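# Lay four long profiles flat in the cart

## Task

Get all four long profiles lying flat on the cart's floor, next to one another and running along the cart's length. Any profile already in place must still be correct at the end. Finish with both grippers empty and out of the cart, the robot upright and not leaning, touching nothing.

## Robot and tools

ROBOT. A Rainbow Robotics RB-Y1: a base on two drive wheels plus two rear casters, a torso with a folding leg (ankle, knee, hip), two 7-joint arms with parallel grippers, and a head. The base cannot move sideways. It is 0.58 m wide, reaches 0.10 m ahead of the drive axle and 0.57 m behind it, and sweeps a 0.58 m radius when spinning in place. The wrist camera cases stick out sideways, so the robot can be up to 0.73 m wide (0.65 m with both forearms rolled by pi).

FRAMES. All positions are in metres. Base frame: origin on the floor between the drive wheels, x forward, y left, z up. The left_hand and right_hand readings give the point between each hand's finger pads in this frame; the fingers point along the hand's -z axis and close along its x axis. The chest reading is a spine point 0.08 m below the shoulders. base_odometry is in the frame the base had at the start, counts only wheel turns (slip looks like travel), heading in rad, positive to the left.

move. Action fields, all optional: "base", "joints", "target", "min_time_s", "contact_limits", plus "cameras" and "blocking". Allowed mixes: base and/or joints (with min_time_s or contact_limits); target alone or with min_time_s; contact_limits alone. No action returns state and images only.
- base: one object {"x_m_s", "turn_rad_s", "for_s"}. These are velocities held for for_s seconds, so the motion is relative to where the base is now. x_m_s forward speed, 0 or magnitude 0.005 to 0.4 m/s (negative backs up); turn_rad_s, positive turns left, 0 or magnitude 0.02 to 1.509 rad/s; for_s 0.1 to 5 s. Omitted speeds are 0. Distance is roughly speed times for_s; it ramps at 0.4 m/s^2 (turns 0.5 rad/s^2) and coasts up to 1 s (turns 3.1 s) after. If |x_m_s| + 0.27|turn_rad_s| exceeds 0.4, both shrink proportionally.
- joints: a map from joint name to an absolute target, radians except grippers in metres. Ranges: torso_squat_rad 0 to 1.2 (larger lowers chest); torso_shift_rad -0.3 to 0.6 (positive hips forward); torso_pitch_rad -0.2 to 1.4 (positive leans forward); torso_yaw_rad -1.5 to 1.5 (positive left; lift both arms out 0.2 rad or more first). Combined torso rules: squat+shift <= 1.52; squat-shift+pitch <= 1.57; shift+0.5pitch-0.4squat <= 0.7; shift+0.3pitch-0.5squat <= 0.39. Shoulder pitch -2.356 to 2.356 (negative swings forward/up); left shoulder roll 0 to 3.141, right -3.141 to 0 (away from body lifts outward); shoulder yaw -2.094 to 2.094; elbow -2.617 to 0.01 (negative bends); forearm roll -3.141 to 3.141; wrist pitch -1.57 to 1.919; hand roll -2.705 to 2.705; gripper_m 0 to 0.1 opening; head_pan_rad -0.523 to 0.523 (positive left); head_tilt_rad -0.35 to 1.57 (positive down).
- target: one hand's absolute pose: "side" ("left"/"right"), "x", "y", "z" in base-frame metres (-3 to 3), "quat_wxyz" as four numbers w,x,y,z in the printed convention. It is solved once into joint angles, so the hand moves on an arc; break long moves into short steps. Result: "reached" (within 10 mm and 2 degrees), "short" with the error, or "refused" with a reason. It is refused while another move still runs.
- min_time_s 0.1 to 8: minimum duration of arm, head and torso motions.
- contact_limits: per-gripper current cap in mA, 200 to 672.5 (default 672.5), kept until changed; lower means gentler grip.
- blocking: true/omitted waits until everything rests; false returns in about 0.5 s.
- cameras: list from head_camera, left_wrist_camera, right_wrist_camera, all; [] for none.

wait: "seconds" 0 to 10; returns state and images. stop: brakes all running motions. zoom_image: "camera" and "region" [x0, y0, x1, y1] pixels, at most 504x504 (head image 896x504, wrist images 644x364). finished_scene: "scene" number; irreversible.

RESULTS. Status words: done, moving, reached, short, refused, off_target (rested away from target, may still push), stopped, not_followed (collision check withheld the arm), contact_stop (torso hit or overloaded), time_out, limit_stop_at_<name> (built-in limit or self-collision guard), torque_fault, limit_stop_at_motor_heat. A contact_stop or time_out stops the whole torso or arm group. A refusal or any stop you did not order cancels the remaining move, wait and finished_scene calls in that reply. on_its_own lists uncommanded behaviour. lidar_m: 12 distances, 30 degree sectors, first straight ahead then counter-clockwise, seen in a plane 0.23 m up; "-" means nothing. motor_effort: wheel effort %, bracket is peak; at rest usually under 30. wheel_motors_off 1 means wheels disabled for 2 s after stalling. Joint torques, external torques and wrist force/torque are raw, offset and noisy.

GRIPPING. Command an opening at least 0.005 m narrower than the object; off_target or done both mean holding. Each arm is rated for 3 kg.

AVOID. Arms pressing or striking each other (any part, including cameras and fingers) can end the scene; keep shoulder rolls about 0.5 rad outward when both arms reach forward. Contact torque at a joint's load limit (shoulders 63, elbow 32.4, forearm/wrist/hand 22.5 N m) triggers a 10 s full stop. Motors at 80 C brake the arm for 30 to 60 s. Heavy loads far forward, or a hard stop while driving forward, can tip the robot. The base does not stop at furniture and can push, spin wheels or tip the body under table edges. Do not drop parts, release moving ones, slam or shove hard. Finish with grippers open, hands lifted clear, robot upright and in contact with nothing.

Each tool is called after "Call:" by a JSON object that holds its "op" and its "data", one argument or row to a line.

## Session

Call:
{"op": "move", "data": {

}}

Scene clock: 0.00 s.
Joint torques (N m): no reading
External joint torques (N m): no reading
Motor temperatures (°C): left_arm=[35 33 34 36 43 38 45] | right_arm=[38 41 34 41 42 41 38]
Wrist force (N): no reading
Wrist torque (N m): no reading
Wrist force, peak (N): no reading
base_odometry: x=+0.000 y=+0.000 heading=+0.000
lidar_m: 0.71 1.05 1.21 4.24 1.53 1.10 1.05 1.10 1.50 4.03 1.01 0.74
base_status: not commanded
joint_positions: torso_squat_rad=+0.350 torso_shift_rad=+0.000 torso_pitch_rad=+0.000 torso_yaw_rad=+0.000 left_shoulder_pitch_rad=+0.020 left_shoulder_roll_rad=+0.015 left_shoulder_yaw_rad=-0.005 left_elbow_rad=-0.192 left_forearm_roll_rad=-0.008 left_wrist_pitch_rad=-0.045 left_hand_roll_rad=+0.025 left_gripper_m=+0.101 right_shoulder_pitch_rad=-0.036 right_shoulder_roll_rad=-0.016 right_shoulder_yaw_rad=+0.004 right_elbow_rad=-0.198 right_forearm_roll_rad=-0.043 right_wrist_pitch_rad=-0.006 right_hand_roll_rad=+0.044 right_gripper_m=+0.100 head_pan_rad=+0.000 head_tilt_rad=+0.400
joint_status: not commanded
wheel_motors_off: 0
motor_effort: left_wheel=+1 right_wheel=+1
chest: x=-0.2280 y=+0.0003 z=+1.2475 quat_wxyz=(+1.000, +0.000, +0.000, +0.000) (m; base frame)
left_hand: x=-0.1388 y=+0.2314 z=+0.5683 quat_wxyz=(+0.994, +0.006, -0.109, +0.008) (m; base frame)
right_hand: x=-0.1043 y=-0.2304 z=+0.5727 quat_wxyz=(+0.993, -0.008, -0.119, +0.009) (m; base frame)
pictures: head_camera, left_wrist_camera, right_wrist_camera

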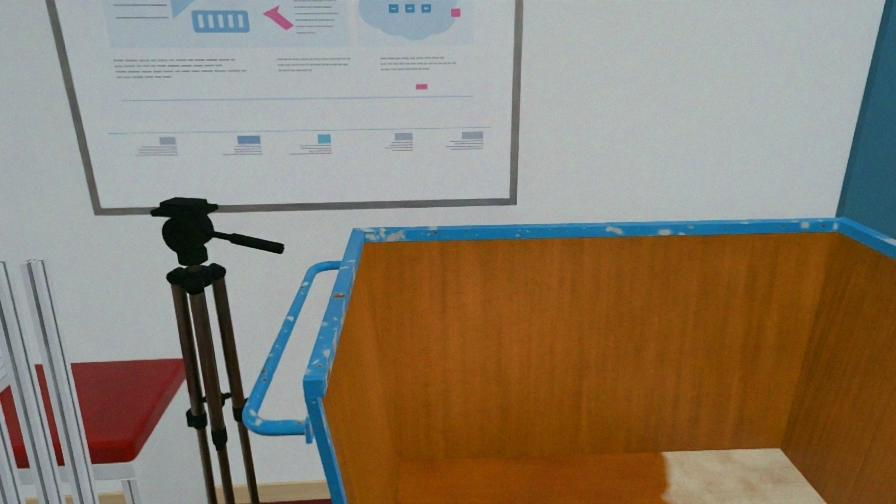

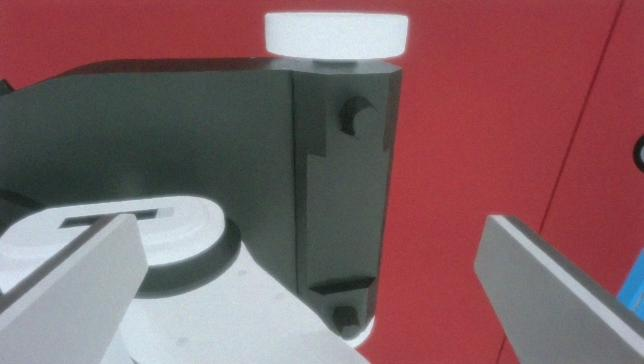

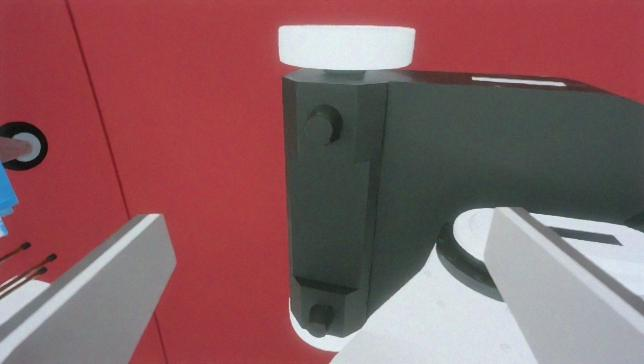

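Call:
{"op": "move", "data": {
  "joints": {"head_pan_rad": 0.5, "head_tilt_rad": 0.6},
  "cameras": ["head_camera"]
}}

Call:
{"op": "move", "data": {
  "joints": {"head_pan_rad": -0.5, "head_tilt_rad": 0.6},
  "cameras": ["head_camera"]
}}

Call:
{"op": "move", "data": {
  "joints": {"head_pan_rad": 0.0, "head_tilt_rad": 0.9},
  "cameras": ["head_camera"]
}}

Scene clock: 4.93 s.
Joint torques (N m): left_arm=[-2.19 0.69 -0.55 -0.92 -0.2 -0.6 0.1] | right_arm=[-3.81 -1.12 0.51 -1.85 0.19 -0.74 -0.25]
External joint torques (N m): left_arm=[-0.48 0.18 -0.58 -0.2 -0.2 -0.1 0.11] | right_arm=[-0.69 -0.18 0.53 -0.67 0.13 -0.23 -0.26]
Wrist force (N): left_arm=[-2.8 0.5 -8.8] | right_arm=[-6.5 -4.7 -11.7]
Wrist torque (N m): left_arm=[-0.31 -0.38 0.22] | right_arm=[0.08 -0.58 -0.37]
Wrist force, peak (N): left_arm=[-3.0 0.8 -9.2] | right_arm=[-6.8 -4.6 -12.0]
move: done
base_odometry: x=+0.000 y=+0.000 heading=+0.000
lidar_m: 0.71 1.05 1.20 4.23 1.53 1.10 1.05 1.10 1.49 4.03 1.00 0.74
base_status: not commanded
joint_positions: torso_squat_rad=+0.350 torso_shift_rad=+0.000 torso_pitch_rad=+0.000 torso_yaw_rad=+0.000 left_shoulder_pitch_rad=+0.020 left_shoulder_roll_rad=+0.015 left_shoulder_yaw_rad=-0.005 left_elbow_rad=-0.192 left_forearm_roll_rad=-0.008 left_wrist_pitch_rad=-0.045 left_hand_roll_rad=+0.025 left_gripper_m=+0.101 right_shoulder_pitch_rad=-0.036 right_shoulder_roll_rad=-0.016 right_shoulder_yaw_rad=+0.004 right_elbow_rad=-0.198 right_forearm_roll_rad=-0.043 right_wrist_pitch_rad=-0.006 right_hand_roll_rad=+0.044 right_gripper_m=+0.100 head_pan_rad=+0.500 head_tilt_rad=+0.600
joint_status: all done
wheel_motors_off: 0
motor_effort: left_wheel=+0(1) right_wheel=-1(3)
chest: x=-0.2280 y=+0.0003 z=+1.2475 quat_wxyz=(+1.000, +0.000, +0.000, +0.000)
left_hand: x=-0.1388 y=+0.2314 z=+0.5683 quat_wxyz=(+0.994, +0.006, -0.109, +0.008)
right_hand: x=-0.1043 y=-0.2304 z=+0.5727 quat_wxyz=(+0.993, -0.008, -0.119, +0.009)
head_camera: T_world_to_cam=[[0.426236, -0.904611, 0.00124538, 0.0919231], [-0.473983, -0.224504, -0.851433, 1.19176], [0.770495, 0.362321, -0.524462, 0.858892], [0, 0, 0, 1]] pos_world=[-0.13608, 0.0395146, 1.46504]

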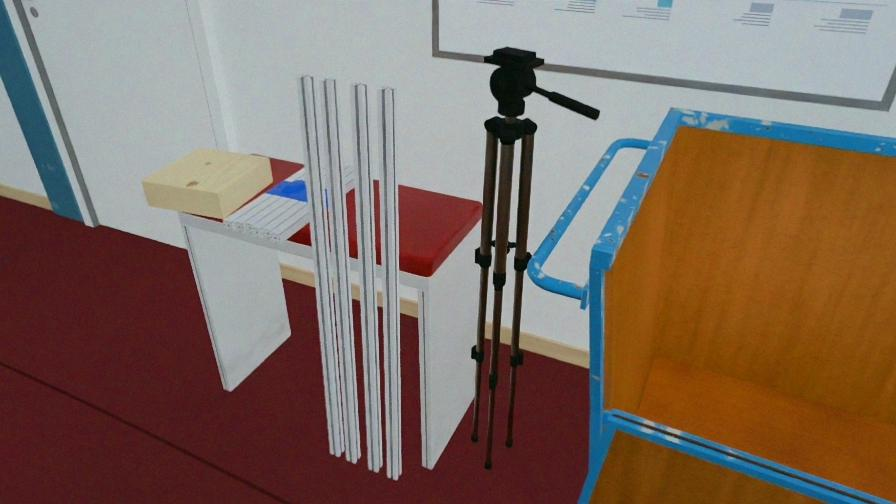

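Scene clock: 6.27 s.
Joint torques (N m): left_arm=[-1.97 0.33 -0.77 -1.1 -0.06 -0.47 0.23] | right_arm=[-4.01 -0.9 0.51 -1.89 0.41 -0.58 -0.13]
External joint torques (N m): left_arm=[-0.27 -0.18 -0.8 -0.38 -0.07 0.03 0.24] | right_arm=[-0.89 0.04 0.53 -0.71 0.36 -0.07 -0.14]
Wrist force (N): left_arm=[-2.2 0.6 -9.0] | right_arm=[-6.4 -4.5 -11.5]
Wrist torque (N m): left_arm=[-0.31 -0.30 0.20] | right_arm=[0.04 -0.56 -0.37]
Wrist force, peak (N): left_arm=[-2.7 0.4 -9.2] | right_arm=[-6.6 -4.8 -12.1]
move: done
base_odometry: x=+0.000 y=+0.000 heading=+0.000
lidar_m: 0.71 1.05 1.20 4.24 1.53 1.12 1.05 1.10 1.49 4.03 1.01 0.74
base_status: not commanded
joint_positions: torso_squat_rad=+0.350 torso_shift_rad=+0.000 torso_pitch_rad=+0.000 torso_yaw_rad=+0.000 left_shoulder_pitch_rad=+0.020 left_shoulder_roll_rad=+0.015 left_shoulder_yaw_rad=-0.005 left_elbow_rad=-0.192 left_forearm_roll_rad=-0.008 left_wrist_pitch_rad=-0.045 left_hand_roll_rad=+0.025 left_gripper_m=+0.101 right_shoulder_pitch_rad=-0.036 right_shoulder_roll_rad=-0.016 right_shoulder_yaw_rad=+0.004 right_elbow_rad=-0.198 right_forearm_roll_rad=-0.043 right_wrist_pitch_rad=-0.006 right_hand_roll_rad=+0.044 right_gripper_m=+0.100 head_pan_rad=-0.500 head_tilt_rad=+0.600
joint_status: all done
wheel_motors_off: 0
motor_effort: left_wheel=+0(1) right_wheel=-1(3)
chest: x=-0.2280 y=+0.0003 z=+1.2475 quat_wxyz=(+1.000, +0.000, +0.000, +0.000)
left_hand: x=-0.1388 y=+0.2314 z=+0.5683 quat_wxyz=(+0.994, +0.006, -0.109, +0.008)
right_hand: x=-0.1043 y=-0.2304 z=+0.5727 quat_wxyz=(+0.993, -0.008, -0.119, +0.009)
head_camera: T_world_to_cam=[[-0.530825, -0.847481, 0.00125158, -0.105268], [-0.444437, 0.277118, -0.851869, 1.19824], [0.721596, -0.45275, -0.523753, 0.848241], [0, 0, 0, 1]] pos_world=[-0.135425, -0.0372244, 1.46514]

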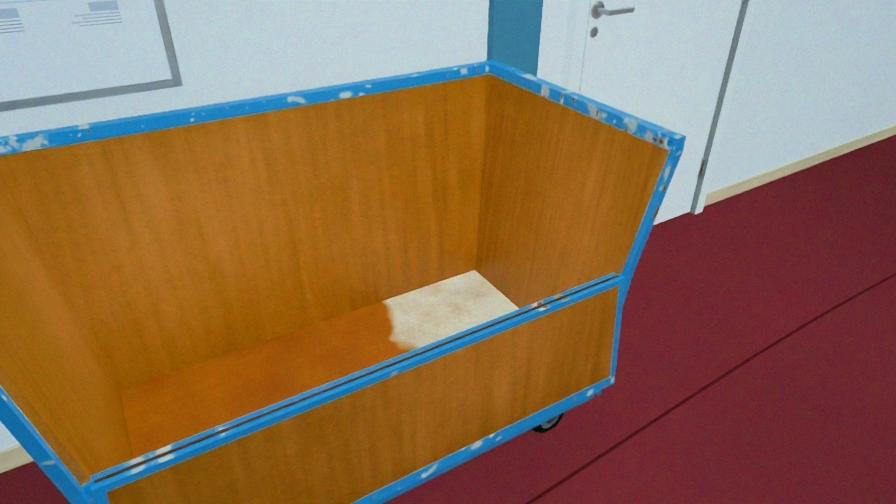

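Scene clock: 7.27 s.
Joint torques (N m): left_arm=[-1.98 1.03 0.15 -0.95 -0.17 -0.45 0.15] | right_arm=[-3.95 -1.36 0.24 -2.05 0.24 -0.61 -0.12]
External joint torques (N m): left_arm=[-0.28 0.52 0.11 -0.24 -0.18 0.05 0.16] | right_arm=[-0.82 -0.42 0.26 -0.87 0.18 -0.1 -0.14]
Wrist force (N): left_arm=[-2.7 0.2 -8.9] | right_arm=[-6.3 -4.7 -11.9]
Wrist torque (N m): left_arm=[-0.27 -0.35 0.21] | right_arm=[0.08 -0.55 -0.35]
Wrist force, peak (N): left_arm=[-2.6 0.3 -9.2] | right_arm=[-6.6 -4.6 -12.0]
move: done
base_odometry: x=+0.000 y=+0.000 heading=+0.000
lidar_m: 0.72 1.06 1.19 4.23 1.52 1.10 1.05 1.09 1.49 4.03 1.01 0.74
base_status: not commanded
joint_positions: torso_squat_rad=+0.350 torso_shift_rad=+0.000 torso_pitch_rad=+0.000 torso_yaw_rad=+0.000 left_shoulder_pitch_rad=+0.020 left_shoulder_roll_rad=+0.015 left_shoulder_yaw_rad=-0.005 left_elbow_rad=-0.192 left_forearm_roll_rad=-0.008 left_wrist_pitch_rad=-0.045 left_hand_roll_rad=+0.025 left_gripper_m=+0.101 right_shoulder_pitch_rad=-0.036 right_shoulder_roll_rad=-0.016 right_shoulder_yaw_rad=+0.004 right_elbow_rad=-0.198 right_forearm_roll_rad=-0.043 right_wrist_pitch_rad=-0.006 right_hand_roll_rad=+0.044 right_gripper_m=+0.100 head_pan_rad=+0.000 head_tilt_rad=+0.900
joint_status: all done
wheel_motors_off: 0
motor_effort: left_wheel=+1(1) right_wheel=-1(2)
chest: x=-0.2280 y=+0.0003 z=+1.2475 quat_wxyz=(+1.000, +0.000, +0.000, +0.000)
left_hand: x=-0.1388 y=+0.2314 z=+0.5683 quat_wxyz=(+0.994, +0.006, -0.109, +0.008)
right_hand: x=-0.1043 y=-0.2304 z=+0.5727 quat_wxyz=(+0.993, -0.008, -0.119, +0.009)
head_camera: T_world_to_cam=[[-0.0567797, -0.998205, 0.0190258, -0.033261], [-0.751555, 0.0301897, -0.658979, 0.855837], [0.657222, -0.0517155, -0.751921, 1.16505], [0, 0, 0, 1]] pos_world=[-0.124375, 0.00121237, 1.44064]

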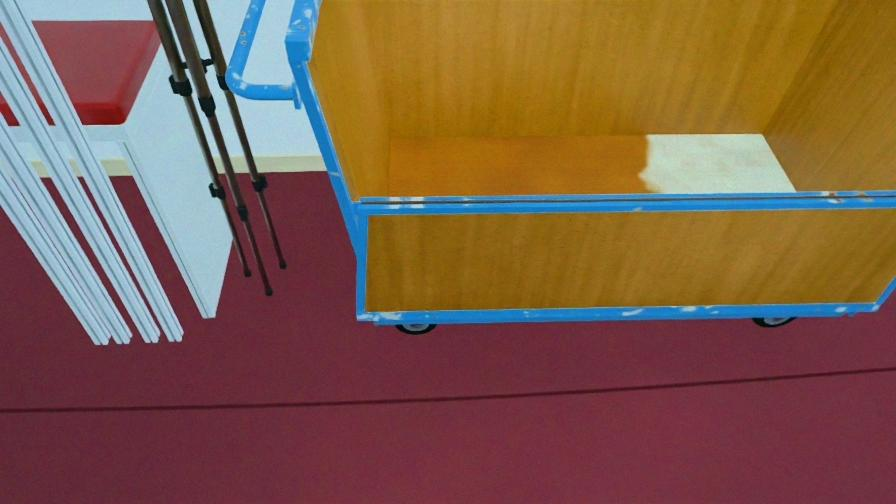

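Call:
{"op": "move", "data": {
  "joints": {"head_pan_rad": 0.5, "head_tilt_rad": 0.75},
  "cameras": ["head_camera"]
}}

Call:
{"op": "zoom_image", "data": {
  "camera": "head_camera",
  "region": [250, 0, 550, 170]
}}

Call:
{"op": "zoom_image", "data": {
  "camera": "head_camera",
  "region": [250, 250, 550, 420]
}}

Call:
{"op": "zoom_image", "data": {
  "camera": "head_camera",
  "region": [100, 30, 400, 200]
}}

Scene clock: 71.83 s.
Joint torques (N m): left_arm=[-2.02 0.96 -0.5 -0.98 -0.1 -0.27 0.03] | right_arm=[-3.5 -1.24 0.04 -1.73 0.32 -0.6 -0.13]
External joint torques (N m): left_arm=[-0.31 0.45 -0.54 -0.27 -0.1 0.23 0.04] | right_arm=[-0.37 -0.3 0.07 -0.56 0.26 -0.09 -0.14]
Wrist force (N): left_arm=[-2.9 0.6 -8.7] | right_arm=[-6.3 -4.6 -11.8]
Wrist torque (N m): left_arm=[-0.33 -0.38 0.20] | right_arm=[0.06 -0.55 -0.35]
Wrist force, peak (N): left_arm=[-2.6 0.7 -9.1] | right_arm=[-6.6 -4.8 -12.1]
move: done
base_odometry: x=+0.000 y=+0.000 heading=+0.000
lidar_m: 0.71 1.05 1.20 4.24 1.53 1.10 1.05 1.09 1.49 4.04 1.01 0.74
base_status: not commanded
joint_positions: torso_squat_rad=+0.350 torso_shift_rad=+0.000 torso_pitch_rad=+0.000 torso_yaw_rad=+0.000 left_shoulder_pitch_rad=+0.020 left_shoulder_roll_rad=+0.015 left_shoulder_yaw_rad=-0.005 left_elbow_rad=-0.192 left_forearm_roll_rad=-0.008 left_wrist_pitch_rad=-0.045 left_hand_roll_rad=+0.025 left_gripper_m=+0.101 right_shoulder_pitch_rad=-0.036 right_shoulder_roll_rad=-0.016 right_shoulder_yaw_rad=+0.004 right_elbow_rad=-0.198 right_forearm_roll_rad=-0.043 right_wrist_pitch_rad=-0.006 right_hand_roll_rad=+0.044 right_gripper_m=+0.100 head_pan_rad=+0.500 head_tilt_rad=+0.750
joint_status: all done
wheel_motors_off: 0
motor_effort: left_wheel=+0(1) right_wheel=+0(3)
chest: x=-0.2280 y=+0.0003 z=+1.2475 quat_wxyz=(+1.000, +0.000, +0.000, +0.000)
left_hand: x=-0.1388 y=+0.2314 z=+0.5683 quat_wxyz=(+0.994, +0.006, -0.109, +0.008)
right_hand: x=-0.1043 y=-0.2304 z=+0.5727 quat_wxyz=(+0.993, -0.008, -0.119, +0.009)
head_camera: T_world_to_cam=[[0.426917, -0.904233, 0.0101951, 0.0790908], [-0.580505, -0.282684, -0.763612, 1.0427], [0.693366, 0.320081, -0.645595, 1.01848], [0, 0, 0, 1]] pos_world=[-0.134654, 0.0402746, 1.45294]

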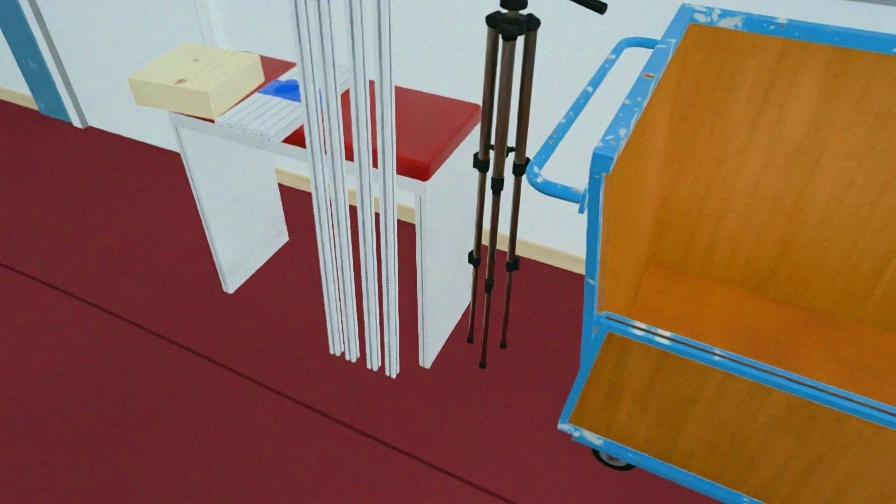

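Scaled by 1.680 (camera's finer frame: 1280x720).

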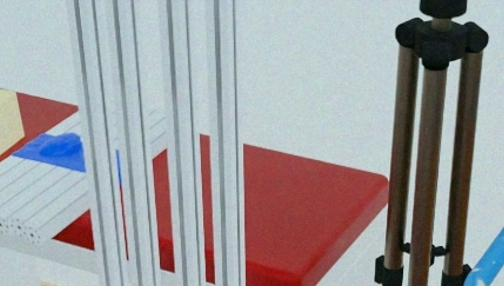

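Scaled by 1.680 (camera's finer frame: 1280x720).

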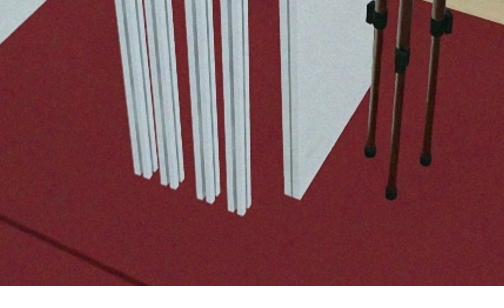

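Scaled by 1.680 (camera's finer frame: 1280x720).

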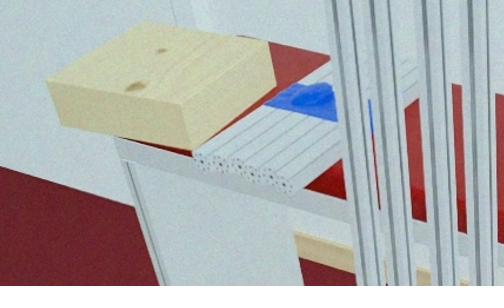

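Call:
{"op": "move", "data": {
  "base": {"turn_rad_s": 0.6, "for_s": 1.8},
  "cameras": []
}}

Call:
{"op": "move", "data": {
  "base": {"x_m_s": 0.3, "for_s": 1.8},
  "cameras": []
}}

Call:
{"op": "move", "data": {
  "base": {"turn_rad_s": -0.6, "for_s": 1.8},
  "joints": {"head_pan_rad": 0.3, "head_tilt_rad": 0.9},
  "cameras": ["head_camera"]
}}

Scene clock: 117.23 s.
Joint torques (N m): left_arm=[-1.47 0.76 -0.27 -1.04 -0.07 -0.4 0.06] | right_arm=[-3.87 -1.12 0.04 -2.04 0.14 -0.73 -0.14]
External joint torques (N m): left_arm=[0.24 0.25 -0.31 -0.32 -0.07 0.1 0.08] | right_arm=[-0.74 -0.19 0.07 -0.86 0.08 -0.22 -0.15]
Wrist force (N): left_arm=[-2.5 0.3 -8.7] | right_arm=[-6.5 -4.6 -11.8]
Wrist torque (N m): left_arm=[-0.27 -0.32 0.20] | right_arm=[0.07 -0.56 -0.36]
Wrist force, peak (N): left_arm=[-2.6 0.7 -9.2] | right_arm=[-6.6 -4.9 -12.1]
move: done
base_odometry: x=+0.000 y=+0.000 heading=+1.079
lidar_m: 1.59 3.74 1.47 1.11 1.06 1.11 1.55 4.53 0.98 0.74 0.72 1.06
base_status: done (sent for 1.8 of 1.8 s)
joint_positions: torso_squat_rad=+0.350 torso_shift_rad=+0.000 torso_pitch_rad=+0.000 torso_yaw_rad=+0.000 left_shoulder_pitch_rad=+0.020 left_shoulder_roll_rad=+0.015 left_shoulder_yaw_rad=-0.005 left_elbow_rad=-0.192 left_forearm_roll_rad=-0.008 left_wrist_pitch_rad=-0.045 left_hand_roll_rad=+0.025 left_gripper_m=+0.101 right_shoulder_pitch_rad=-0.036 right_shoulder_roll_rad=-0.016 right_shoulder_yaw_rad=+0.004 right_elbow_rad=-0.198 right_forearm_roll_rad=-0.043 right_wrist_pitch_rad=-0.006 right_hand_roll_rad=+0.044 right_gripper_m=+0.100 head_pan_rad=+0.500 head_tilt_rad=+0.750
joint_status: not commanded
wheel_motors_off: 0
motor_effort: left_wheel=+6(50) right_wheel=+19(52)
chest: x=-0.2280 y=+0.0003 z=+1.2475 quat_wxyz=(+1.000, +0.000, +0.000, +0.000)
left_hand: x=-0.1388 y=+0.2314 z=+0.5683 quat_wxyz=(+0.994, +0.006, -0.109, +0.008)
right_hand: x=-0.1043 y=-0.2304 z=+0.5727 quat_wxyz=(+0.993, -0.008, -0.119, +0.009)

Scene clock: 120.23 s.
Joint torques (N m): left_arm=[-1.14 0.08 -0.08 -0.68 -0.12 -0.51 0.22] | right_arm=[-3.13 -1.12 0.38 -1.54 0.45 -0.56 -0.22]
External joint torques (N m): left_arm=[0.58 -0.44 -0.11 0.04 -0.13 -0.01 0.23] | right_arm=[0 -0.18 0.41 -0.36 0.39 -0.05 -0.23]
Wrist force (N): left_arm=[-2.6 0.5 -8.8] | right_arm=[-6.6 -4.3 -12.0]
Wrist torque (N m): left_arm=[-0.32 -0.34 0.19] | right_arm=[0.04 -0.57 -0.36]
Wrist force, peak (N): left_arm=[-2.9 0.9 -9.0] | right_arm=[-6.8 -4.7 -11.9]
move: done
base_odometry: x=+0.254 y=+0.476 heading=+1.080
lidar_m: 1.05 4.66 1.84 1.36 1.32 1.38 1.92 1.56 0.64 0.57 0.61 0.61
base_status: done (sent for 1.8 of 1.8 s)
joint_positions: torso_squat_rad=+0.350 torso_shift_rad=+0.000 torso_pitch_rad=+0.000 torso_yaw_rad=+0.000 left_shoulder_pitch_rad=+0.020 left_shoulder_roll_rad=+0.015 left_shoulder_yaw_rad=-0.005 left_elbow_rad=-0.192 left_forearm_roll_rad=-0.008 left_wrist_pitch_rad=-0.045 left_hand_roll_rad=+0.025 left_gripper_m=+0.101 right_shoulder_pitch_rad=-0.036 right_shoulder_roll_rad=-0.016 right_shoulder_yaw_rad=+0.004 right_elbow_rad=-0.198 right_forearm_roll_rad=-0.043 right_wrist_pitch_rad=-0.006 right_hand_roll_rad=+0.044 right_gripper_m=+0.100 head_pan_rad=+0.500 head_tilt_rad=+0.750
joint_status: not commanded
wheel_motors_off: 0
motor_effort: left_wheel=+10(51) right_wheel=-13(54)
chest: x=-0.2280 y=+0.0003 z=+1.2475 quat_wxyz=(+1.000, +0.000, +0.000, +0.000)
left_hand: x=-0.1387 y=+0.2314 z=+0.5683 quat_wxyz=(+0.994, +0.006, -0.109, +0.008)
right_hand: x=-0.1042 y=-0.2304 z=+0.5727 quat_wxyz=(+0.993, -0.008, -0.119, +0.009)

Scene clock: 123.60 s.
Joint torques (N m): left_arm=[-1.68 0.91 -0.43 -0.95 -0.1 -0.7 0.1] | right_arm=[-3.03 -0.66 0.4 -1.45 0.11 -0.52 -0.13]
External joint torques (N m): left_arm=[0.03 0.4 -0.46 -0.24 -0.1 -0.2 0.11] | right_arm=[0.09 0.28 0.43 -0.27 0.05 -0.01 -0.14]
Wrist force (N): left_arm=[-2.8 0.3 -8.6] | right_arm=[-6.6 -4.6 -11.5]
Wrist torque (N m): left_arm=[-0.28 -0.35 0.20] | right_arm=[0.07 -0.58 -0.36]
Wrist force, peak (N): left_arm=[-2.4 0.6 -9.3] | right_arm=[-6.6 -5.0 -12.0]
move: done
base_odometry: x=+0.254 y=+0.476 heading=+0.001
lidar_m: 0.66 0.60 1.05 4.80 1.89 1.39 1.31 1.36 1.83 5.03 0.67 0.59
base_status: done (sent for 1.8 of 1.8 s)
joint_positions: torso_squat_rad=+0.350 torso_shift_rad=+0.000 torso_pitch_rad=+0.000 torso_yaw_rad=+0.000 left_shoulder_pitch_rad=+0.020 left_shoulder_roll_rad=+0.015 left_shoulder_yaw_rad=-0.005 left_elbow_rad=-0.192 left_forearm_roll_rad=-0.008 left_wrist_pitch_rad=-0.045 left_hand_roll_rad=+0.025 left_gripper_m=+0.101 right_shoulder_pitch_rad=-0.036 right_shoulder_roll_rad=-0.016 right_shoulder_yaw_rad=+0.004 right_elbow_rad=-0.198 right_forearm_roll_rad=-0.043 right_wrist_pitch_rad=-0.006 right_hand_roll_rad=+0.044 right_gripper_m=+0.100 head_pan_rad=+0.300 head_tilt_rad=+0.900
joint_status: all done
wheel_motors_off: 0
motor_effort: left_wheel=+19(41) right_wheel=+5(49)
chest: x=-0.2280 y=+0.0003 z=+1.2475 quat_wxyz=(+1.000, +0.000, +0.000, +0.000)
left_hand: x=-0.1388 y=+0.2314 z=+0.5683 quat_wxyz=(+0.994, +0.006, -0.109, +0.008)
right_hand: x=-0.1042 y=-0.2304 z=+0.5727 quat_wxyz=(+0.993, -0.008, -0.119, +0.009)
head_camera: T_world_to_cam=[[0.240812, -0.970386, 0.018994, 0.028105], [-0.727082, -0.193328, -0.658768, 0.860747], [0.642931, 0.144829, -0.752106, 1.16225], [0, 0, 0, 1]] pos_world=[-0.128182, 0.0253514, 1.44064]

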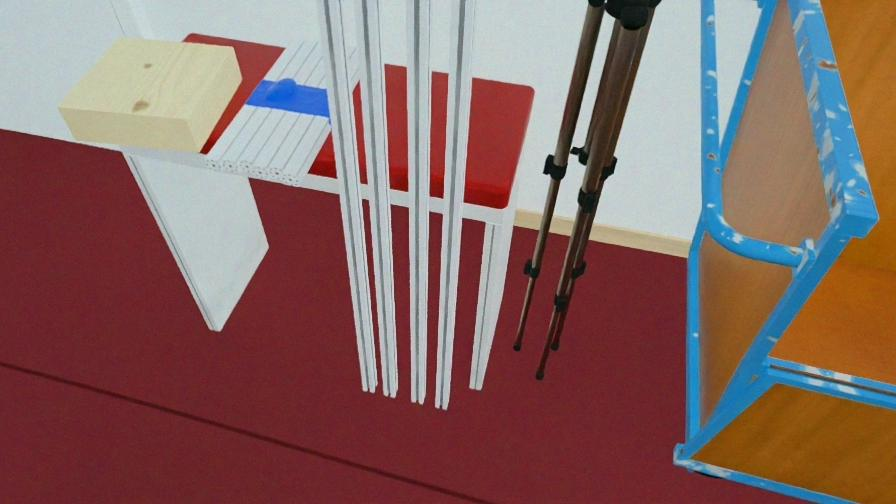

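Call:
{"op": "move", "data": {
  "joints": {"left_elbow_rad": -1.6, "left_shoulder_roll_rad": 0.2, "right_elbow_rad": -2.2, "right_shoulder_roll_rad": -0.15, "right_shoulder_pitch_rad": 0.3, "head_pan_rad": 0.1, "head_tilt_rad": 0.5},
  "cameras": []
}}

Call:
{"op": "move", "data": {
  "joints": {"torso_squat_rad": 0.8, "torso_pitch_rad": 0.45, "torso_shift_rad": 0.1}
}}

Scene clock: 134.93 s.
Joint torques (N m): left_arm=[-10.83 4.38 0.72 -9.95 0.11 -1.83 0.34] | right_arm=[-5.36 -4.26 -1.03 -10.85 0.27 -1.71 -0.28]
External joint torques (N m): left_arm=[-0.41 0.81 -1.56 -0.15 0.06 -0.02 0.39] | right_arm=[0.45 -1.74 0.77 -0.89 0.05 0.08 -0.33]
Wrist force (N): left_arm=[-7.5 -1.1 -2.4] | right_arm=[-10.4 -3.1 -4.3]
Wrist torque (N m): left_arm=[-0.15 -0.62 0.27] | right_arm=[-0.15 -0.82 -0.38]
Wrist force, peak (N): left_arm=[-4.1 0.3 -9.1] | right_arm=[-8.1 -4.6 -12.0]
move: done
base_odometry: x=+0.254 y=+0.476 heading=+0.001
lidar_m: 0.66 0.61 1.06 4.80 1.89 1.38 1.30 1.36 1.84 5.02 0.67 0.58
base_status: not commanded
joint_positions: torso_squat_rad=+0.350 torso_shift_rad=+0.000 torso_pitch_rad=+0.000 torso_yaw_rad=+0.000 left_shoulder_pitch_rad=+0.020 left_shoulder_roll_rad=+0.200 left_shoulder_yaw_rad=-0.005 left_elbow_rad=-1.600 left_forearm_roll_rad=-0.008 left_wrist_pitch_rad=-0.045 left_hand_roll_rad=+0.025 left_gripper_m=+0.101 right_shoulder_pitch_rad=+0.300 right_shoulder_roll_rad=-0.150 right_shoulder_yaw_rad=+0.004 right_elbow_rad=-2.200 right_forearm_roll_rad=-0.043 right_wrist_pitch_rad=-0.006 right_hand_roll_rad=+0.044 right_gripper_m=+0.100 head_pan_rad=+0.100 head_tilt_rad=+0.500
joint_status: all done
wheel_motors_off: 0
motor_effort: left_wheel=+20(20) right_wheel=+3(7)
chest: x=-0.2280 y=+0.0003 z=+1.2475 quat_wxyz=(+1.000, +0.000, +0.000, +0.000)
left_hand: x=+0.2840 y=+0.2773 z=+1.0401 quat_wxyz=(+0.685, +0.061, -0.723, -0.067)
right_hand: x=+0.1903 y=-0.2646 z=+1.1920 quat_wxyz=(+0.573, -0.068, -0.815, +0.049)

Scene clock: 137.27 s.
Joint torques (N m): left_arm=[-1.66 3.63 1.55 -8.69 -0.09 -1.83 0.23] | right_arm=[1.41 -3.89 -1.72 -11.68 0.53 -2.2 -0.02]
External joint torques (N m): left_arm=[0.01 0.4 -0.55 -0.27 -0.14 -0.11 0.28] | right_arm=[-0.19 -1.33 0.34 -1.75 0.3 -0.29 -0.07]
Wrist force (N): left_arm=[-6.7 -0.7 -5.4] | right_arm=[-11.0 -3.2 -6.7]
Wrist torque (N m): left_arm=[-0.20 -0.55 0.25] | right_arm=[-0.08 -0.84 -0.38]
Wrist force, peak (N): left_arm=[-7.3 -0.9 -5.4] | right_arm=[-11.4 -3.3 -7.2]
move: done
base_odometry: x=+0.254 y=+0.476 heading=+0.001
lidar_m: 0.65 0.61 1.05 4.82 1.88 1.39 1.30 1.36 1.85 5.03 0.66 0.58
base_status: not commanded
joint_positions: torso_squat_rad=+0.800 torso_shift_rad=+0.100 torso_pitch_rad=+0.450 torso_yaw_rad=+0.000 left_shoulder_pitch_rad=+0.020 left_shoulder_roll_rad=+0.200 left_shoulder_yaw_rad=-0.005 left_elbow_rad=-1.600 left_forearm_roll_rad=-0.008 left_wrist_pitch_rad=-0.045 left_hand_roll_rad=+0.025 left_gripper_m=+0.101 right_shoulder_pitch_rad=+0.300 right_shoulder_roll_rad=-0.150 right_shoulder_yaw_rad=+0.004 right_elbow_rad=-2.200 right_forearm_roll_rad=-0.043 right_wrist_pitch_rad=-0.006 right_hand_roll_rad=+0.044 right_gripper_m=+0.100 head_pan_rad=+0.100 head_tilt_rad=+0.500
joint_status: all done
wheel_motors_off: 0
motor_effort: left_wheel=+17(22) right_wheel=+2(10)
chest: x=-0.0446 y=+0.0003 z=+1.0444 quat_wxyz=(+0.975, +0.000, +0.223, +0.000)
left_hand: x=+0.3261 y=+0.2773 z=+0.6348 quat_wxyz=(+0.829, +0.045, -0.552, -0.079)
right_hand: x=+0.3078 y=-0.2647 z=+0.8123 quat_wxyz=(+0.741, -0.056, -0.667, +0.063)
pictures: head_camera, left_wrist_camera, right_wrist_camera
head_camera: T_world_to_cam=[[0.0345185, -0.999166, -0.0217925, 0.0302426], [-0.784457, -0.0135775, -0.620035, 0.8589], [0.619222, 0.038498, -0.784271, 0.855473], [0, 0, 0, 1]] pos_world=[0.142998, 0.0089451, 1.20413]
left_wrist_camera: T_world_to_cam=[[0.348816, -0.159828, 0.923462, -0.656343], [-0.509747, -0.859207, 0.0438384, 0.408616], [0.786438, -0.486024, -0.381177, 0.199101], [0, 0, 0, 1]] pos_world=[0.280653, 0.342952, 0.664087]
right_wrist_camera: T_world_to_cam=[[-0.0969161, -0.149215, -0.984044, 0.791408], [-0.46289, 0.882021, -0.0881558, 0.477691], [0.881101, 0.446961, -0.154552, 0.0467213], [0, 0, 0, 1]] pos_world=[0.256653, -0.324126, 0.828112]

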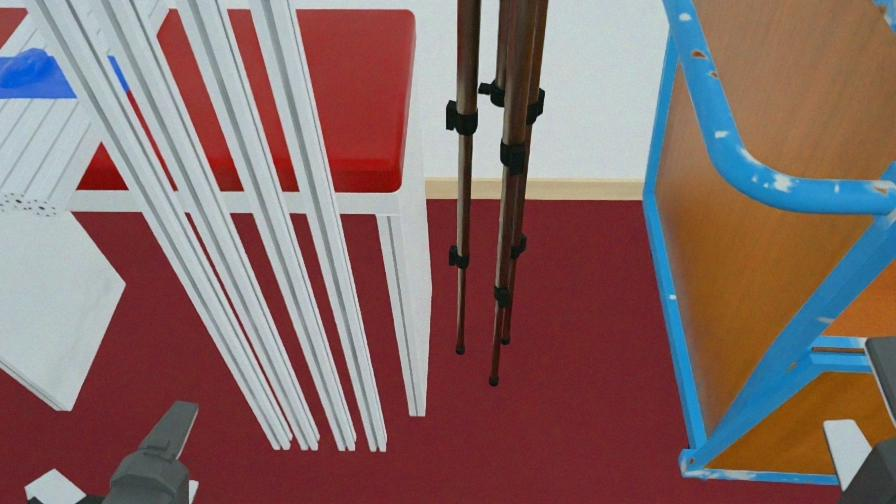

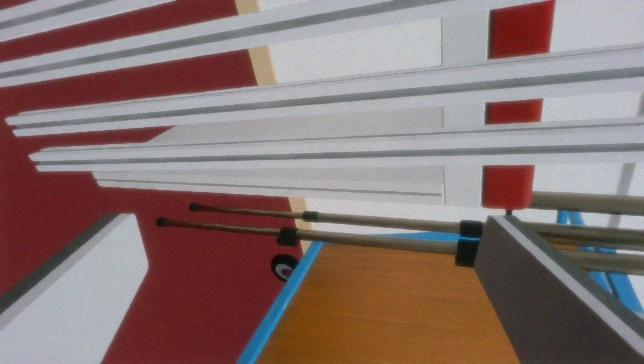

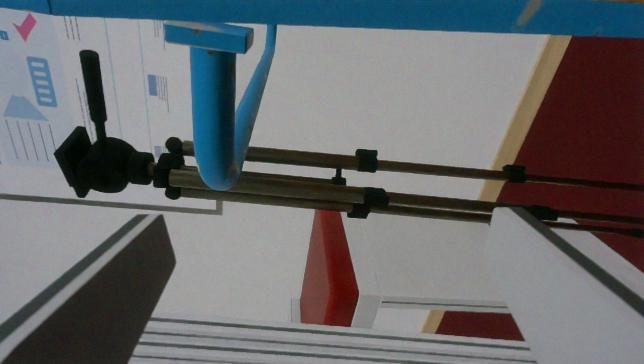

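Call:
{"op": "move", "data": {
  "target": {"side": "left", "x": 0.45, "y": 0.2, "z": 0.56, "quat_wxyz": [0.526, 0.472, -0.472, -0.526]},
  "min_time_s": 3
}}

Scene clock: 146.40 s.
Joint torques (N m): left_arm=[-11.89 2.12 -0.03 -4.73 -0.21 -1.97 0.15] | right_arm=[1.02 -4.12 -1.59 -11.62 0.53 -2.19 -0.32]
External joint torques (N m): left_arm=[0.01 -0.09 0.71 0 -0.32 -0.18 0.14] | right_arm=[-0.59 -1.57 0.47 -1.68 0.3 -0.28 -0.37]
Wrist force (N): left_arm=[-0.2 -6.0 -5.8] | right_arm=[-10.9 -3.4 -6.9]
Wrist torque (N m): left_arm=[0.06 -0.16 0.26] | right_arm=[-0.05 -0.82 -0.38]
Wrist force, peak (N): left_arm=[-7.0 -1.2 -5.5] | right_arm=[-11.2 -3.2 -7.2]
move: short
base_odometry: x=+0.254 y=+0.476 heading=+0.001
lidar_m: 0.66 0.61 1.06 4.80 1.90 1.38 1.30 1.36 1.86 5.04 0.67 0.58
base_status: not commanded
joint_positions: torso_squat_rad=+0.800 torso_shift_rad=+0.100 torso_pitch_rad=+0.450 torso_yaw_rad=+0.000 left_shoulder_pitch_rad=-0.860 left_shoulder_roll_rad=+0.023 left_shoulder_yaw_rad=+0.717 left_elbow_rad=-0.267 left_forearm_roll_rad=-0.516 left_wrist_pitch_rad=-0.631 left_hand_roll_rad=-1.511 left_gripper_m=+0.101 right_shoulder_pitch_rad=+0.300 right_shoulder_roll_rad=-0.150 right_shoulder_yaw_rad=+0.004 right_elbow_rad=-2.200 right_forearm_roll_rad=-0.043 right_wrist_pitch_rad=-0.006 right_hand_roll_rad=+0.044 right_gripper_m=+0.100 head_pan_rad=+0.100 head_tilt_rad=+0.500
joint_status: all done
wheel_motors_off: 0
motor_effort: left_wheel=+17(18) right_wheel=+2(4)
chest: x=-0.0446 y=+0.0003 z=+1.0444 quat_wxyz=(+0.975, +0.000, +0.223, +0.000)
left_hand: x=+0.4495 y=+0.2001 z=+0.5609 quat_wxyz=(+0.576, +0.404, -0.409, -0.581)
left_hand_status: short (checked arc, as near as the solve gets, planned for 3.0 s): 1 mm and 13.7 deg off. The place is met; only the turn is off.
right_hand: x=+0.3078 y=-0.2647 z=+0.8124 quat_wxyz=(+0.741, -0.056, -0.667, +0.063)
pictures: head_camera, left_wrist_camera, right_wrist_camera
head_camera: T_world_to_cam=[[0.0345185, -0.999166, -0.0217925, 0.0302426], [-0.784457, -0.0135775, -0.620035, 0.8589], [0.619222, 0.038498, -0.784271, 0.855473], [0, 0, 0, 1]] pos_world=[0.142998, 0.0089451, 1.20413]
left_wrist_camera: T_world_to_cam=[[-0.0346994, -0.998843, 0.0333012, 0.196078], [-0.746214, 0.00372901, -0.665696, 0.740008], [0.664801, -0.047949, -0.74548, 0.207681], [0, 0, 0, 1]] pos_world=[0.420941, 0.203049, 0.640913]
right_wrist_camera: T_world_to_cam=[[-0.0968295, -0.14917, -0.984059, 0.791413], [-0.462883, 0.882025, -0.0881566, 0.477691], [0.881115, 0.446968, -0.154454, 0.0466392], [0, 0, 0, 1]] pos_world=[0.256653, -0.324126, 0.828113]

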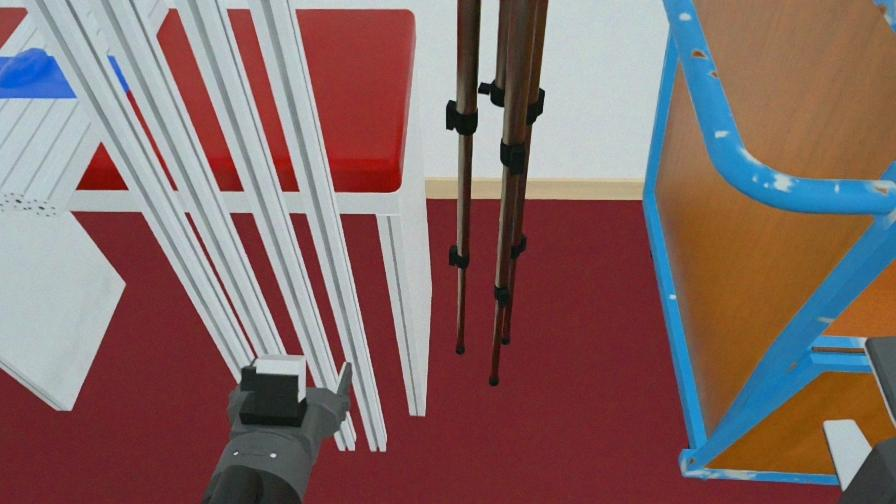

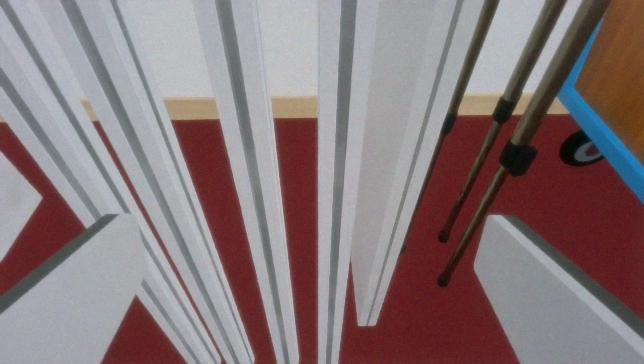

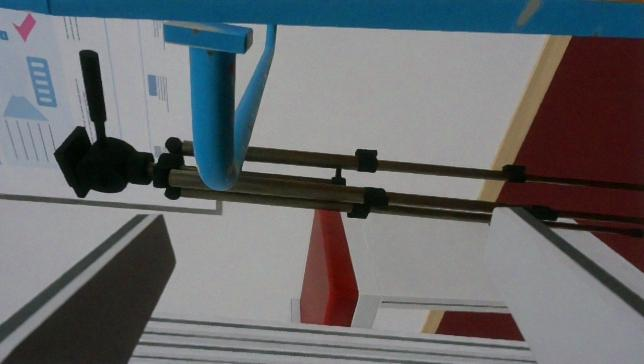

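Call:
{"op": "move", "data": {
  "base": {"x_m_s": -0.2, "for_s": 0.7},
  "cameras": []
}}

Call:
{"op": "move", "data": {
  "joints": {"torso_squat_rad": 1.1, "torso_pitch_rad": 0.6, "torso_shift_rad": 0.2, "left_elbow_rad": -1.0, "head_tilt_rad": 0.3},
  "cameras": []
}}

Call:
{"op": "move", "data": {
  "target": {"side": "left", "x": 0.55, "y": 0.2, "z": 0.55, "quat_wxyz": [0.526, 0.472, -0.472, -0.526]},
  "min_time_s": 3
}}

Scene clock: 154.33 s.
Joint torques (N m): left_arm=[-12.57 1.86 -0.18 -4.6 -0.23 -2.05 0.12] | right_arm=[0.87 -3.98 -1.28 -11.47 0.5 -2.07 -0.16]
External joint torques (N m): left_arm=[-0.67 -0.36 0.55 0.13 -0.33 -0.26 0.11] | right_arm=[-0.73 -1.43 0.78 -1.53 0.26 -0.16 -0.22]
Wrist force (N): left_arm=[-0.7 -5.9 -5.7] | right_arm=[-10.8 -3.2 -6.7]
Wrist torque (N m): left_arm=[0.06 -0.21 0.25] | right_arm=[-0.09 -0.82 -0.38]
Wrist force, peak (N): left_arm=[-1.1 -6.3 -6.3] | right_arm=[-11.2 -3.3 -6.9]
move: done
base_odometry: x=+0.114 y=+0.476 heading=+0.000
lidar_m: 0.75 0.75 1.14 4.70 1.69 1.23 1.16 1.20 1.64 4.42 0.86 0.71
base_status: done (sent for 0.7 of 0.7 s)
joint_positions: torso_squat_rad=+0.800 torso_shift_rad=+0.100 torso_pitch_rad=+0.450 torso_yaw_rad=+0.000 left_shoulder_pitch_rad=-0.860 left_shoulder_roll_rad=+0.023 left_shoulder_yaw_rad=+0.717 left_elbow_rad=-0.267 left_forearm_roll_rad=-0.516 left_wrist_pitch_rad=-0.631 left_hand_roll_rad=-1.511 left_gripper_m=+0.101 right_shoulder_pitch_rad=+0.300 right_shoulder_roll_rad=-0.150 right_shoulder_yaw_rad=+0.004 right_elbow_rad=-2.200 right_forearm_roll_rad=-0.043 right_wrist_pitch_rad=-0.006 right_hand_roll_rad=+0.044 right_gripper_m=+0.100 head_pan_rad=+0.100 head_tilt_rad=+0.500
joint_status: not commanded
wheel_motors_off: 0
motor_effort: left_wheel=-9(33) right_wheel=+8(39)
chest: x=-0.0447 y=+0.0003 z=+1.0444 quat_wxyz=(+0.975, +0.000, +0.223, +0.000)
left_hand: x=+0.4494 y=+0.2001 z=+0.5609 quat_wxyz=(+0.576, +0.404, -0.409, -0.581)
right_hand: x=+0.3077 y=-0.2647 z=+0.8124 quat_wxyz=(+0.741, -0.056, -0.667, +0.063)

Scene clock: 156.27 s.
Joint torques (N m): left_arm=[-11.86 4.24 -1.02 -8.72 0.09 -1.87 0.14] | right_arm=[3.19 -3.88 -1.42 -11.17 0.34 -2.07 -0.06]
External joint torques (N m): left_arm=[0.05 -0.7 0.49 -0.21 -0.34 -0.16 0.12] | right_arm=[-0.89 -1.43 0.63 -1.7 0.12 -0.2 -0.11]
Wrist force (N): left_arm=[0.4 -5.7 -2.7] | right_arm=[-10.6 -3.2 -7.6]
Wrist torque (N m): left_arm=[0.02 -0.22 0.30] | right_arm=[-0.07 -0.80 -0.38]
Wrist force, peak (N): left_arm=[-0.4 -6.4 -5.9] | right_arm=[-11.3 -3.2 -7.6]
move: done
base_odometry: x=+0.114 y=+0.476 heading=+0.000
lidar_m: 0.75 0.75 1.14 4.71 1.69 1.23 1.17 1.21 1.64 4.44 0.87 0.69
base_status: not commanded
joint_positions: torso_squat_rad=+1.100 torso_shift_rad=+0.200 torso_pitch_rad=+0.600 torso_yaw_rad=+0.000 left_shoulder_pitch_rad=-0.860 left_shoulder_roll_rad=+0.023 left_shoulder_yaw_rad=+0.717 left_elbow_rad=-1.000 left_forearm_roll_rad=-0.516 left_wrist_pitch_rad=-0.631 left_hand_roll_rad=-1.511 left_gripper_m=+0.101 right_shoulder_pitch_rad=+0.300 right_shoulder_roll_rad=-0.150 right_shoulder_yaw_rad=+0.004 right_elbow_rad=-2.200 right_forearm_roll_rad=-0.043 right_wrist_pitch_rad=-0.006 right_hand_roll_rad=+0.044 right_gripper_m=+0.100 head_pan_rad=+0.100 head_tilt_rad=+0.300
joint_status: all done
wheel_motors_off: 0
motor_effort: left_wheel=-11(11) right_wheel=+8(15)
chest: x=+0.0099 y=+0.0003 z=+0.8471 quat_wxyz=(+0.955, +0.000, +0.296, +0.000)
left_hand: x=+0.5719 y=+0.3170 z=+0.5586 quat_wxyz=(+0.432, +0.642, -0.422, -0.471)
right_hand: x=+0.3236 y=-0.2647 z=+0.5650 quat_wxyz=(+0.788, -0.051, -0.609, +0.067)

Scene clock: 159.60 s.
Joint torques (N m): left_arm=[-9.07 -1.17 -1.77 -10.38 0.22 -1.71 0.49] | right_arm=[3.37 -3.66 -2.03 -10.92 0.46 -2.04 -0.21]
External joint torques (N m): left_arm=[0.71 -2.13 -1.17 -0.61 0.11 0.08 0.47] | right_arm=[-0.7 -1.22 0.02 -1.45 0.23 -0.17 -0.26]
Wrist force (N): left_arm=[-1.7 -6.4 -4.3] | right_arm=[-10.7 -3.1 -7.7]
Wrist torque (N m): left_arm=[0.11 -0.31 0.18] | right_arm=[-0.08 -0.81 -0.38]
Wrist force, peak (N): left_arm=[-1.7 -6.4 -4.3] | right_arm=[-10.9 -2.9 -7.7]
move: done
base_odometry: x=+0.114 y=+0.476 heading=+0.000
lidar_m: 0.75 0.75 1.14 4.70 1.70 1.24 1.16 1.21 1.64 4.44 0.86 0.70
base_status: not commanded
joint_positions: torso_squat_rad=+1.100 torso_shift_rad=+0.200 torso_pitch_rad=+0.600 torso_yaw_rad=+0.000 left_shoulder_pitch_rad=-0.579 left_shoulder_roll_rad=+0.000 left_shoulder_yaw_rad=+0.186 left_elbow_rad=-1.507 left_forearm_roll_rad=-0.323 left_wrist_pitch_rad=-0.021 left_hand_roll_rad=-1.301 left_gripper_m=+0.101 right_shoulder_pitch_rad=+0.300 right_shoulder_roll_rad=-0.150 right_shoulder_yaw_rad=+0.004 right_elbow_rad=-2.200 right_forearm_roll_rad=-0.043 right_wrist_pitch_rad=-0.006 right_hand_roll_rad=+0.044 right_gripper_m=+0.100 head_pan_rad=+0.100 head_tilt_rad=+0.300
joint_status: all done
wheel_motors_off: 0
motor_effort: left_wheel=-11(12) right_wheel=+9(12)
chest: x=+0.0099 y=+0.0003 z=+0.8471 quat_wxyz=(+0.955, +0.000, +0.296, +0.000)
left_hand: x=+0.5492 y=+0.2000 z=+0.5501 quat_wxyz=(+0.523, +0.470, -0.477, -0.528)
left_hand_status: reached (checked arc, planned for 3.0 s): 1 mm and 0.7 deg off.
right_hand: x=+0.3236 y=-0.2647 z=+0.5650 quat_wxyz=(+0.788, -0.051, -0.609, +0.067)
pictures: head_camera, left_wrist_camera, right_wrist_camera
head_camera: T_world_to_cam=[[0.026127, -0.998951, -0.0375999, 0.0397908], [-0.753201, 0.00505855, -0.657771, 0.820605], [0.657272, 0.0455058, -0.752279, 0.600547], [0, 0, 0, 1]] pos_world=[0.222319, 0.00826961, 0.993045]
left_wrist_camera: T_world_to_cam=[[-0.0431403, -0.998737, 0.0257688, 0.208664], [-0.564103, 0.00306222, -0.825699, 0.795309], [0.824577, -0.0501572, -0.563523, -0.0540271], [0, 0, 0, 1]] pos_world=[0.502187, 0.203255, 0.620863]
right_wrist_camera: T_world_to_cam=[[-0.242873, -0.149226, -0.958512, 0.58233], [-0.470802, 0.882054, -0.018028, 0.426263], [0.84815, 0.446891, -0.284483, 0.0786269], [0, 0, 0, 1]] pos_world=[0.275431, -0.324227, 0.588223]

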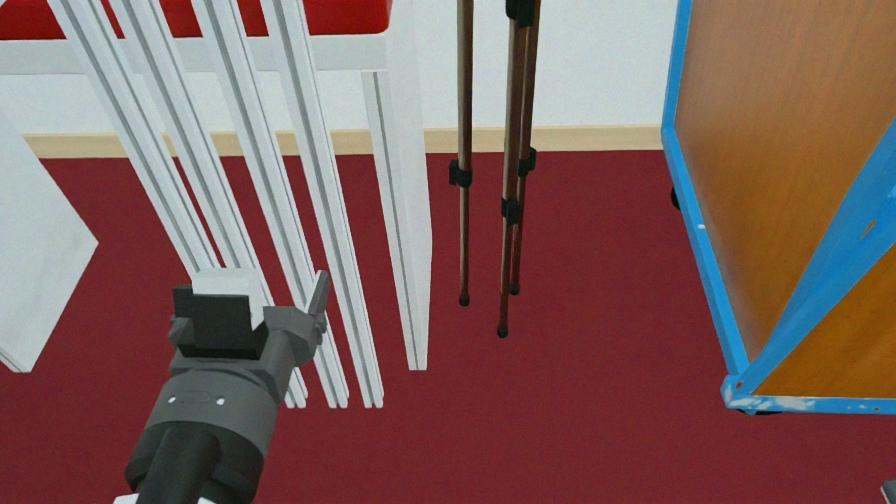

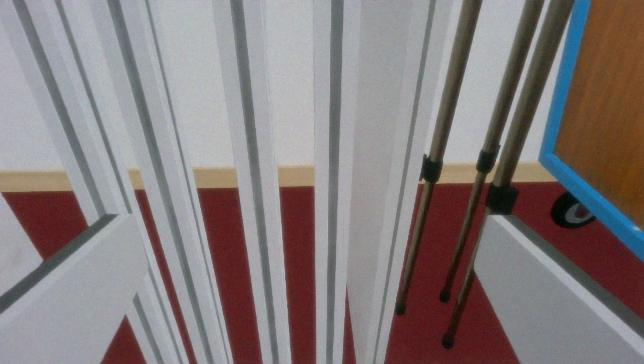

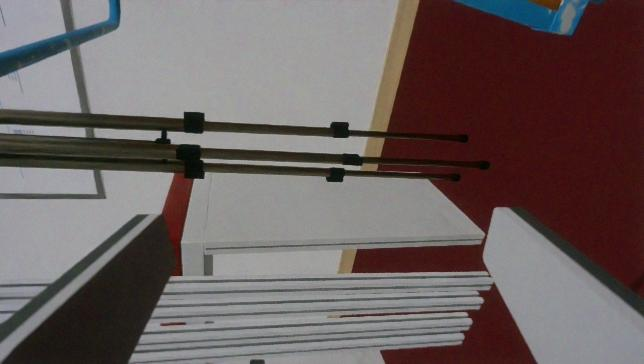

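Call:
{"op": "move", "data": {
  "joints": {"right_shoulder_pitch_rad": 0.9, "right_elbow_rad": -2.3, "left_gripper_m": 0.06},
  "cameras": []
}}

Call:
{"op": "move", "data": {
  "base": {"x_m_s": 0.2, "for_s": 0.6},
  "cameras": ["left_wrist_camera", "head_camera"]
}}

Scene clock: 171.57 s.
Joint torques (N m): left_arm=[-9.63 0.28 -1.35 -10.26 0.3 -1.66 0.57] | right_arm=[9.77 -4.51 -2.68 -7.96 0.5 -1.56 -0.24]
External joint torques (N m): left_arm=[0.14 -0.67 -0.75 -0.48 0.19 0.14 0.56] | right_arm=[-1.62 -1.11 0.44 -1.47 0.34 -0.12 -0.28]
Wrist force (N): left_arm=[-1.4 -5.7 -4.4] | right_arm=[-9.1 -2.7 -10.1]
Wrist torque (N m): left_arm=[0.04 -0.28 0.17] | right_arm=[-0.07 -0.71 -0.39]
Wrist force, peak (N): left_arm=[-1.7 -6.1 -4.6] | right_arm=[-10.1 -2.8 -9.9]
move: done
base_odometry: x=+0.114 y=+0.476 heading=+0.000
lidar_m: 0.74 0.75 1.15 4.71 1.69 1.23 1.16 1.20 1.64 4.43 0.86 0.70
base_status: not commanded
joint_positions: torso_squat_rad=+1.100 torso_shift_rad=+0.200 torso_pitch_rad=+0.600 torso_yaw_rad=+0.000 left_shoulder_pitch_rad=-0.579 left_shoulder_roll_rad=+0.000 left_shoulder_yaw_rad=+0.186 left_elbow_rad=-1.507 left_forearm_roll_rad=-0.323 left_wrist_pitch_rad=-0.020 left_hand_roll_rad=-1.301 left_gripper_m=+0.060 right_shoulder_pitch_rad=+0.900 right_shoulder_roll_rad=-0.150 right_shoulder_yaw_rad=+0.004 right_elbow_rad=-2.300 right_forearm_roll_rad=-0.043 right_wrist_pitch_rad=-0.006 right_hand_roll_rad=+0.044 right_gripper_m=+0.100 head_pan_rad=+0.100 head_tilt_rad=+0.300
joint_status: all done
wheel_motors_off: 0
motor_effort: left_wheel=-11(11) right_wheel=+9(11)
chest: x=+0.0099 y=+0.0003 z=+0.8471 quat_wxyz=(+0.955, +0.000, +0.296, +0.000)
left_hand: x=+0.5491 y=+0.1999 z=+0.5500 quat_wxyz=(+0.523, +0.470, -0.477, -0.528)
right_hand: x=+0.1213 y=-0.3287 z=+0.5190 quat_wxyz=(+0.906, -0.124, -0.401, +0.053)

Scene clock: 173.37 s.
Joint torques (N m): left_arm=[-9.53 0.27 -1.54 -9.93 0.1 -1.85 0.45] | right_arm=[10.85 -4.32 -2.73 -7.42 0.39 -1.85 -0.22]
External joint torques (N m): left_arm=[0.24 -0.68 -0.93 -0.15 -0.01 -0.06 0.44] | right_arm=[-0.54 -0.93 0.39 -0.93 0.23 -0.41 -0.25]
Wrist force (N): left_arm=[-1.7 -5.6 -4.3] | right_arm=[-9.4 -2.7 -10.1]
Wrist torque (N m): left_arm=[0.07 -0.34 0.20] | right_arm=[-0.09 -0.76 -0.39]
Wrist force, peak (N): left_arm=[-1.8 -6.2 -4.4] | right_arm=[-9.6 -2.6 -10.2]
move: done
base_odometry: x=+0.234 y=+0.476 heading=+0.001
lidar_m: 0.65 0.63 1.06 4.88 1.87 1.36 1.28 1.34 1.83 4.88 0.70 0.60
base_status: done (sent for 0.6 of 0.6 s)
joint_positions: torso_squat_rad=+1.100 torso_shift_rad=+0.200 torso_pitch_rad=+0.600 torso_yaw_rad=+0.000 left_shoulder_pitch_rad=-0.578 left_shoulder_roll_rad=+0.000 left_shoulder_yaw_rad=+0.186 left_elbow_rad=-1.507 left_forearm_roll_rad=-0.323 left_wrist_pitch_rad=-0.020 left_hand_roll_rad=-1.301 left_gripper_m=+0.060 right_shoulder_pitch_rad=+0.900 right_shoulder_roll_rad=-0.150 right_shoulder_yaw_rad=+0.004 right_elbow_rad=-2.300 right_forearm_roll_rad=-0.043 right_wrist_pitch_rad=-0.006 right_hand_roll_rad=+0.044 right_gripper_m=+0.100 head_pan_rad=+0.100 head_tilt_rad=+0.300
joint_status: not commanded
wheel_motors_off: 0
motor_effort: left_wheel=+15(37) right_wheel=-4(38)
chest: x=+0.0099 y=+0.0003 z=+0.8471 quat_wxyz=(+0.955, +0.000, +0.296, +0.000)
left_hand: x=+0.5491 y=+0.1999 z=+0.5500 quat_wxyz=(+0.523, +0.470, -0.477, -0.528)
right_hand: x=+0.1215 y=-0.3287 z=+0.5190 quat_wxyz=(+0.906, -0.124, -0.401, +0.053)
pictures: head_camera, left_wrist_camera
head_camera: T_world_to_cam=[[0.0261319, -0.998951, -0.0376001, 0.0397925], [-0.753158, 0.00505794, -0.65782, 0.820569], [0.657321, 0.0455089, -0.752236, 0.600559], [0, 0, 0, 1]] pos_world=[0.222219, 0.0082696, 0.993045]
left_wrist_camera: T_world_to_cam=[[-0.043226, -0.998731, 0.0258261, 0.208566], [-0.564148, 0.003066, -0.825668, 0.795256], [0.824541, -0.0502601, -0.563565, -0.0538848], [0, 0, 0, 1]] pos_world=[0.502088, 0.203155, 0.620863]

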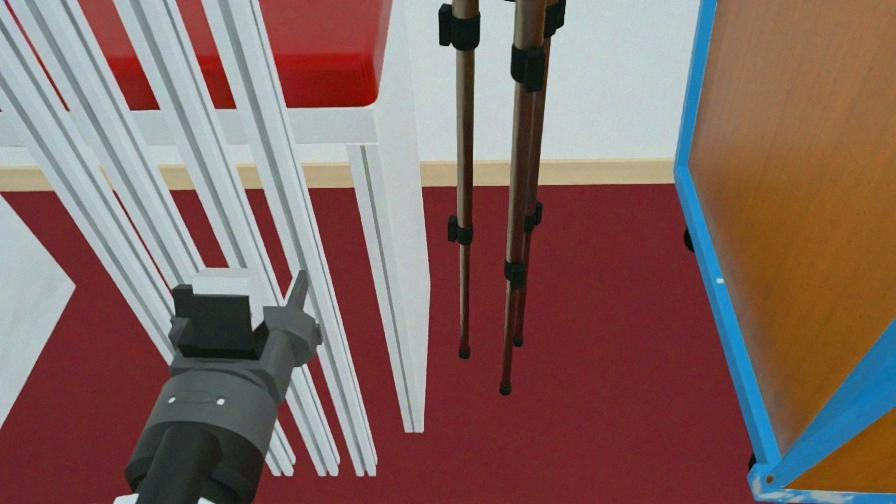

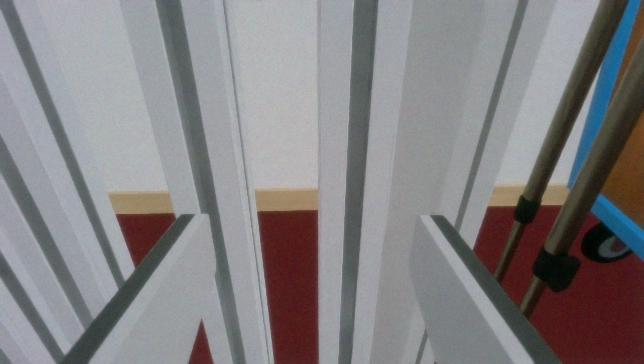

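Call:
{"op": "zoom_image", "data": {
  "camera": "head_camera",
  "region": [160, 240, 460, 490]
}}

Call:
{"op": "zoom_image", "data": {
  "camera": "left_wrist_camera",
  "region": [70, 0, 500, 364]
}}

Scaled by 1.680 (camera's finer frame: 1280x720).

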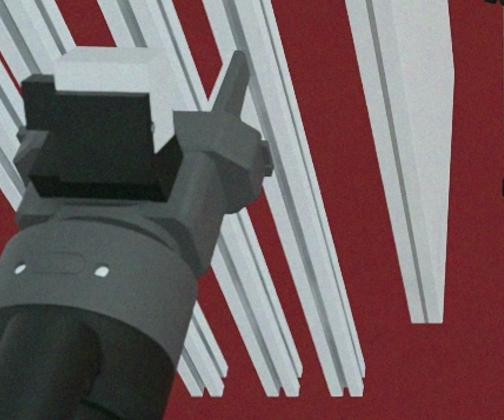

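Scaled by 1.172 (camera's finer frame: 920x520).

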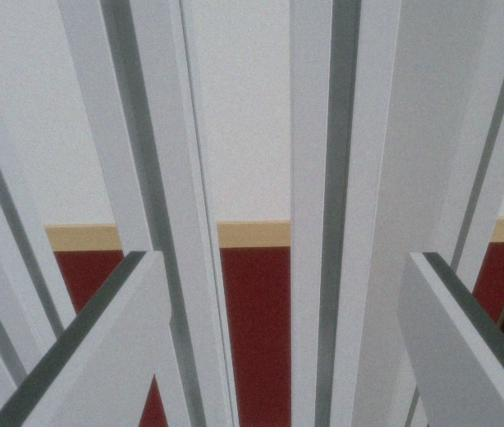

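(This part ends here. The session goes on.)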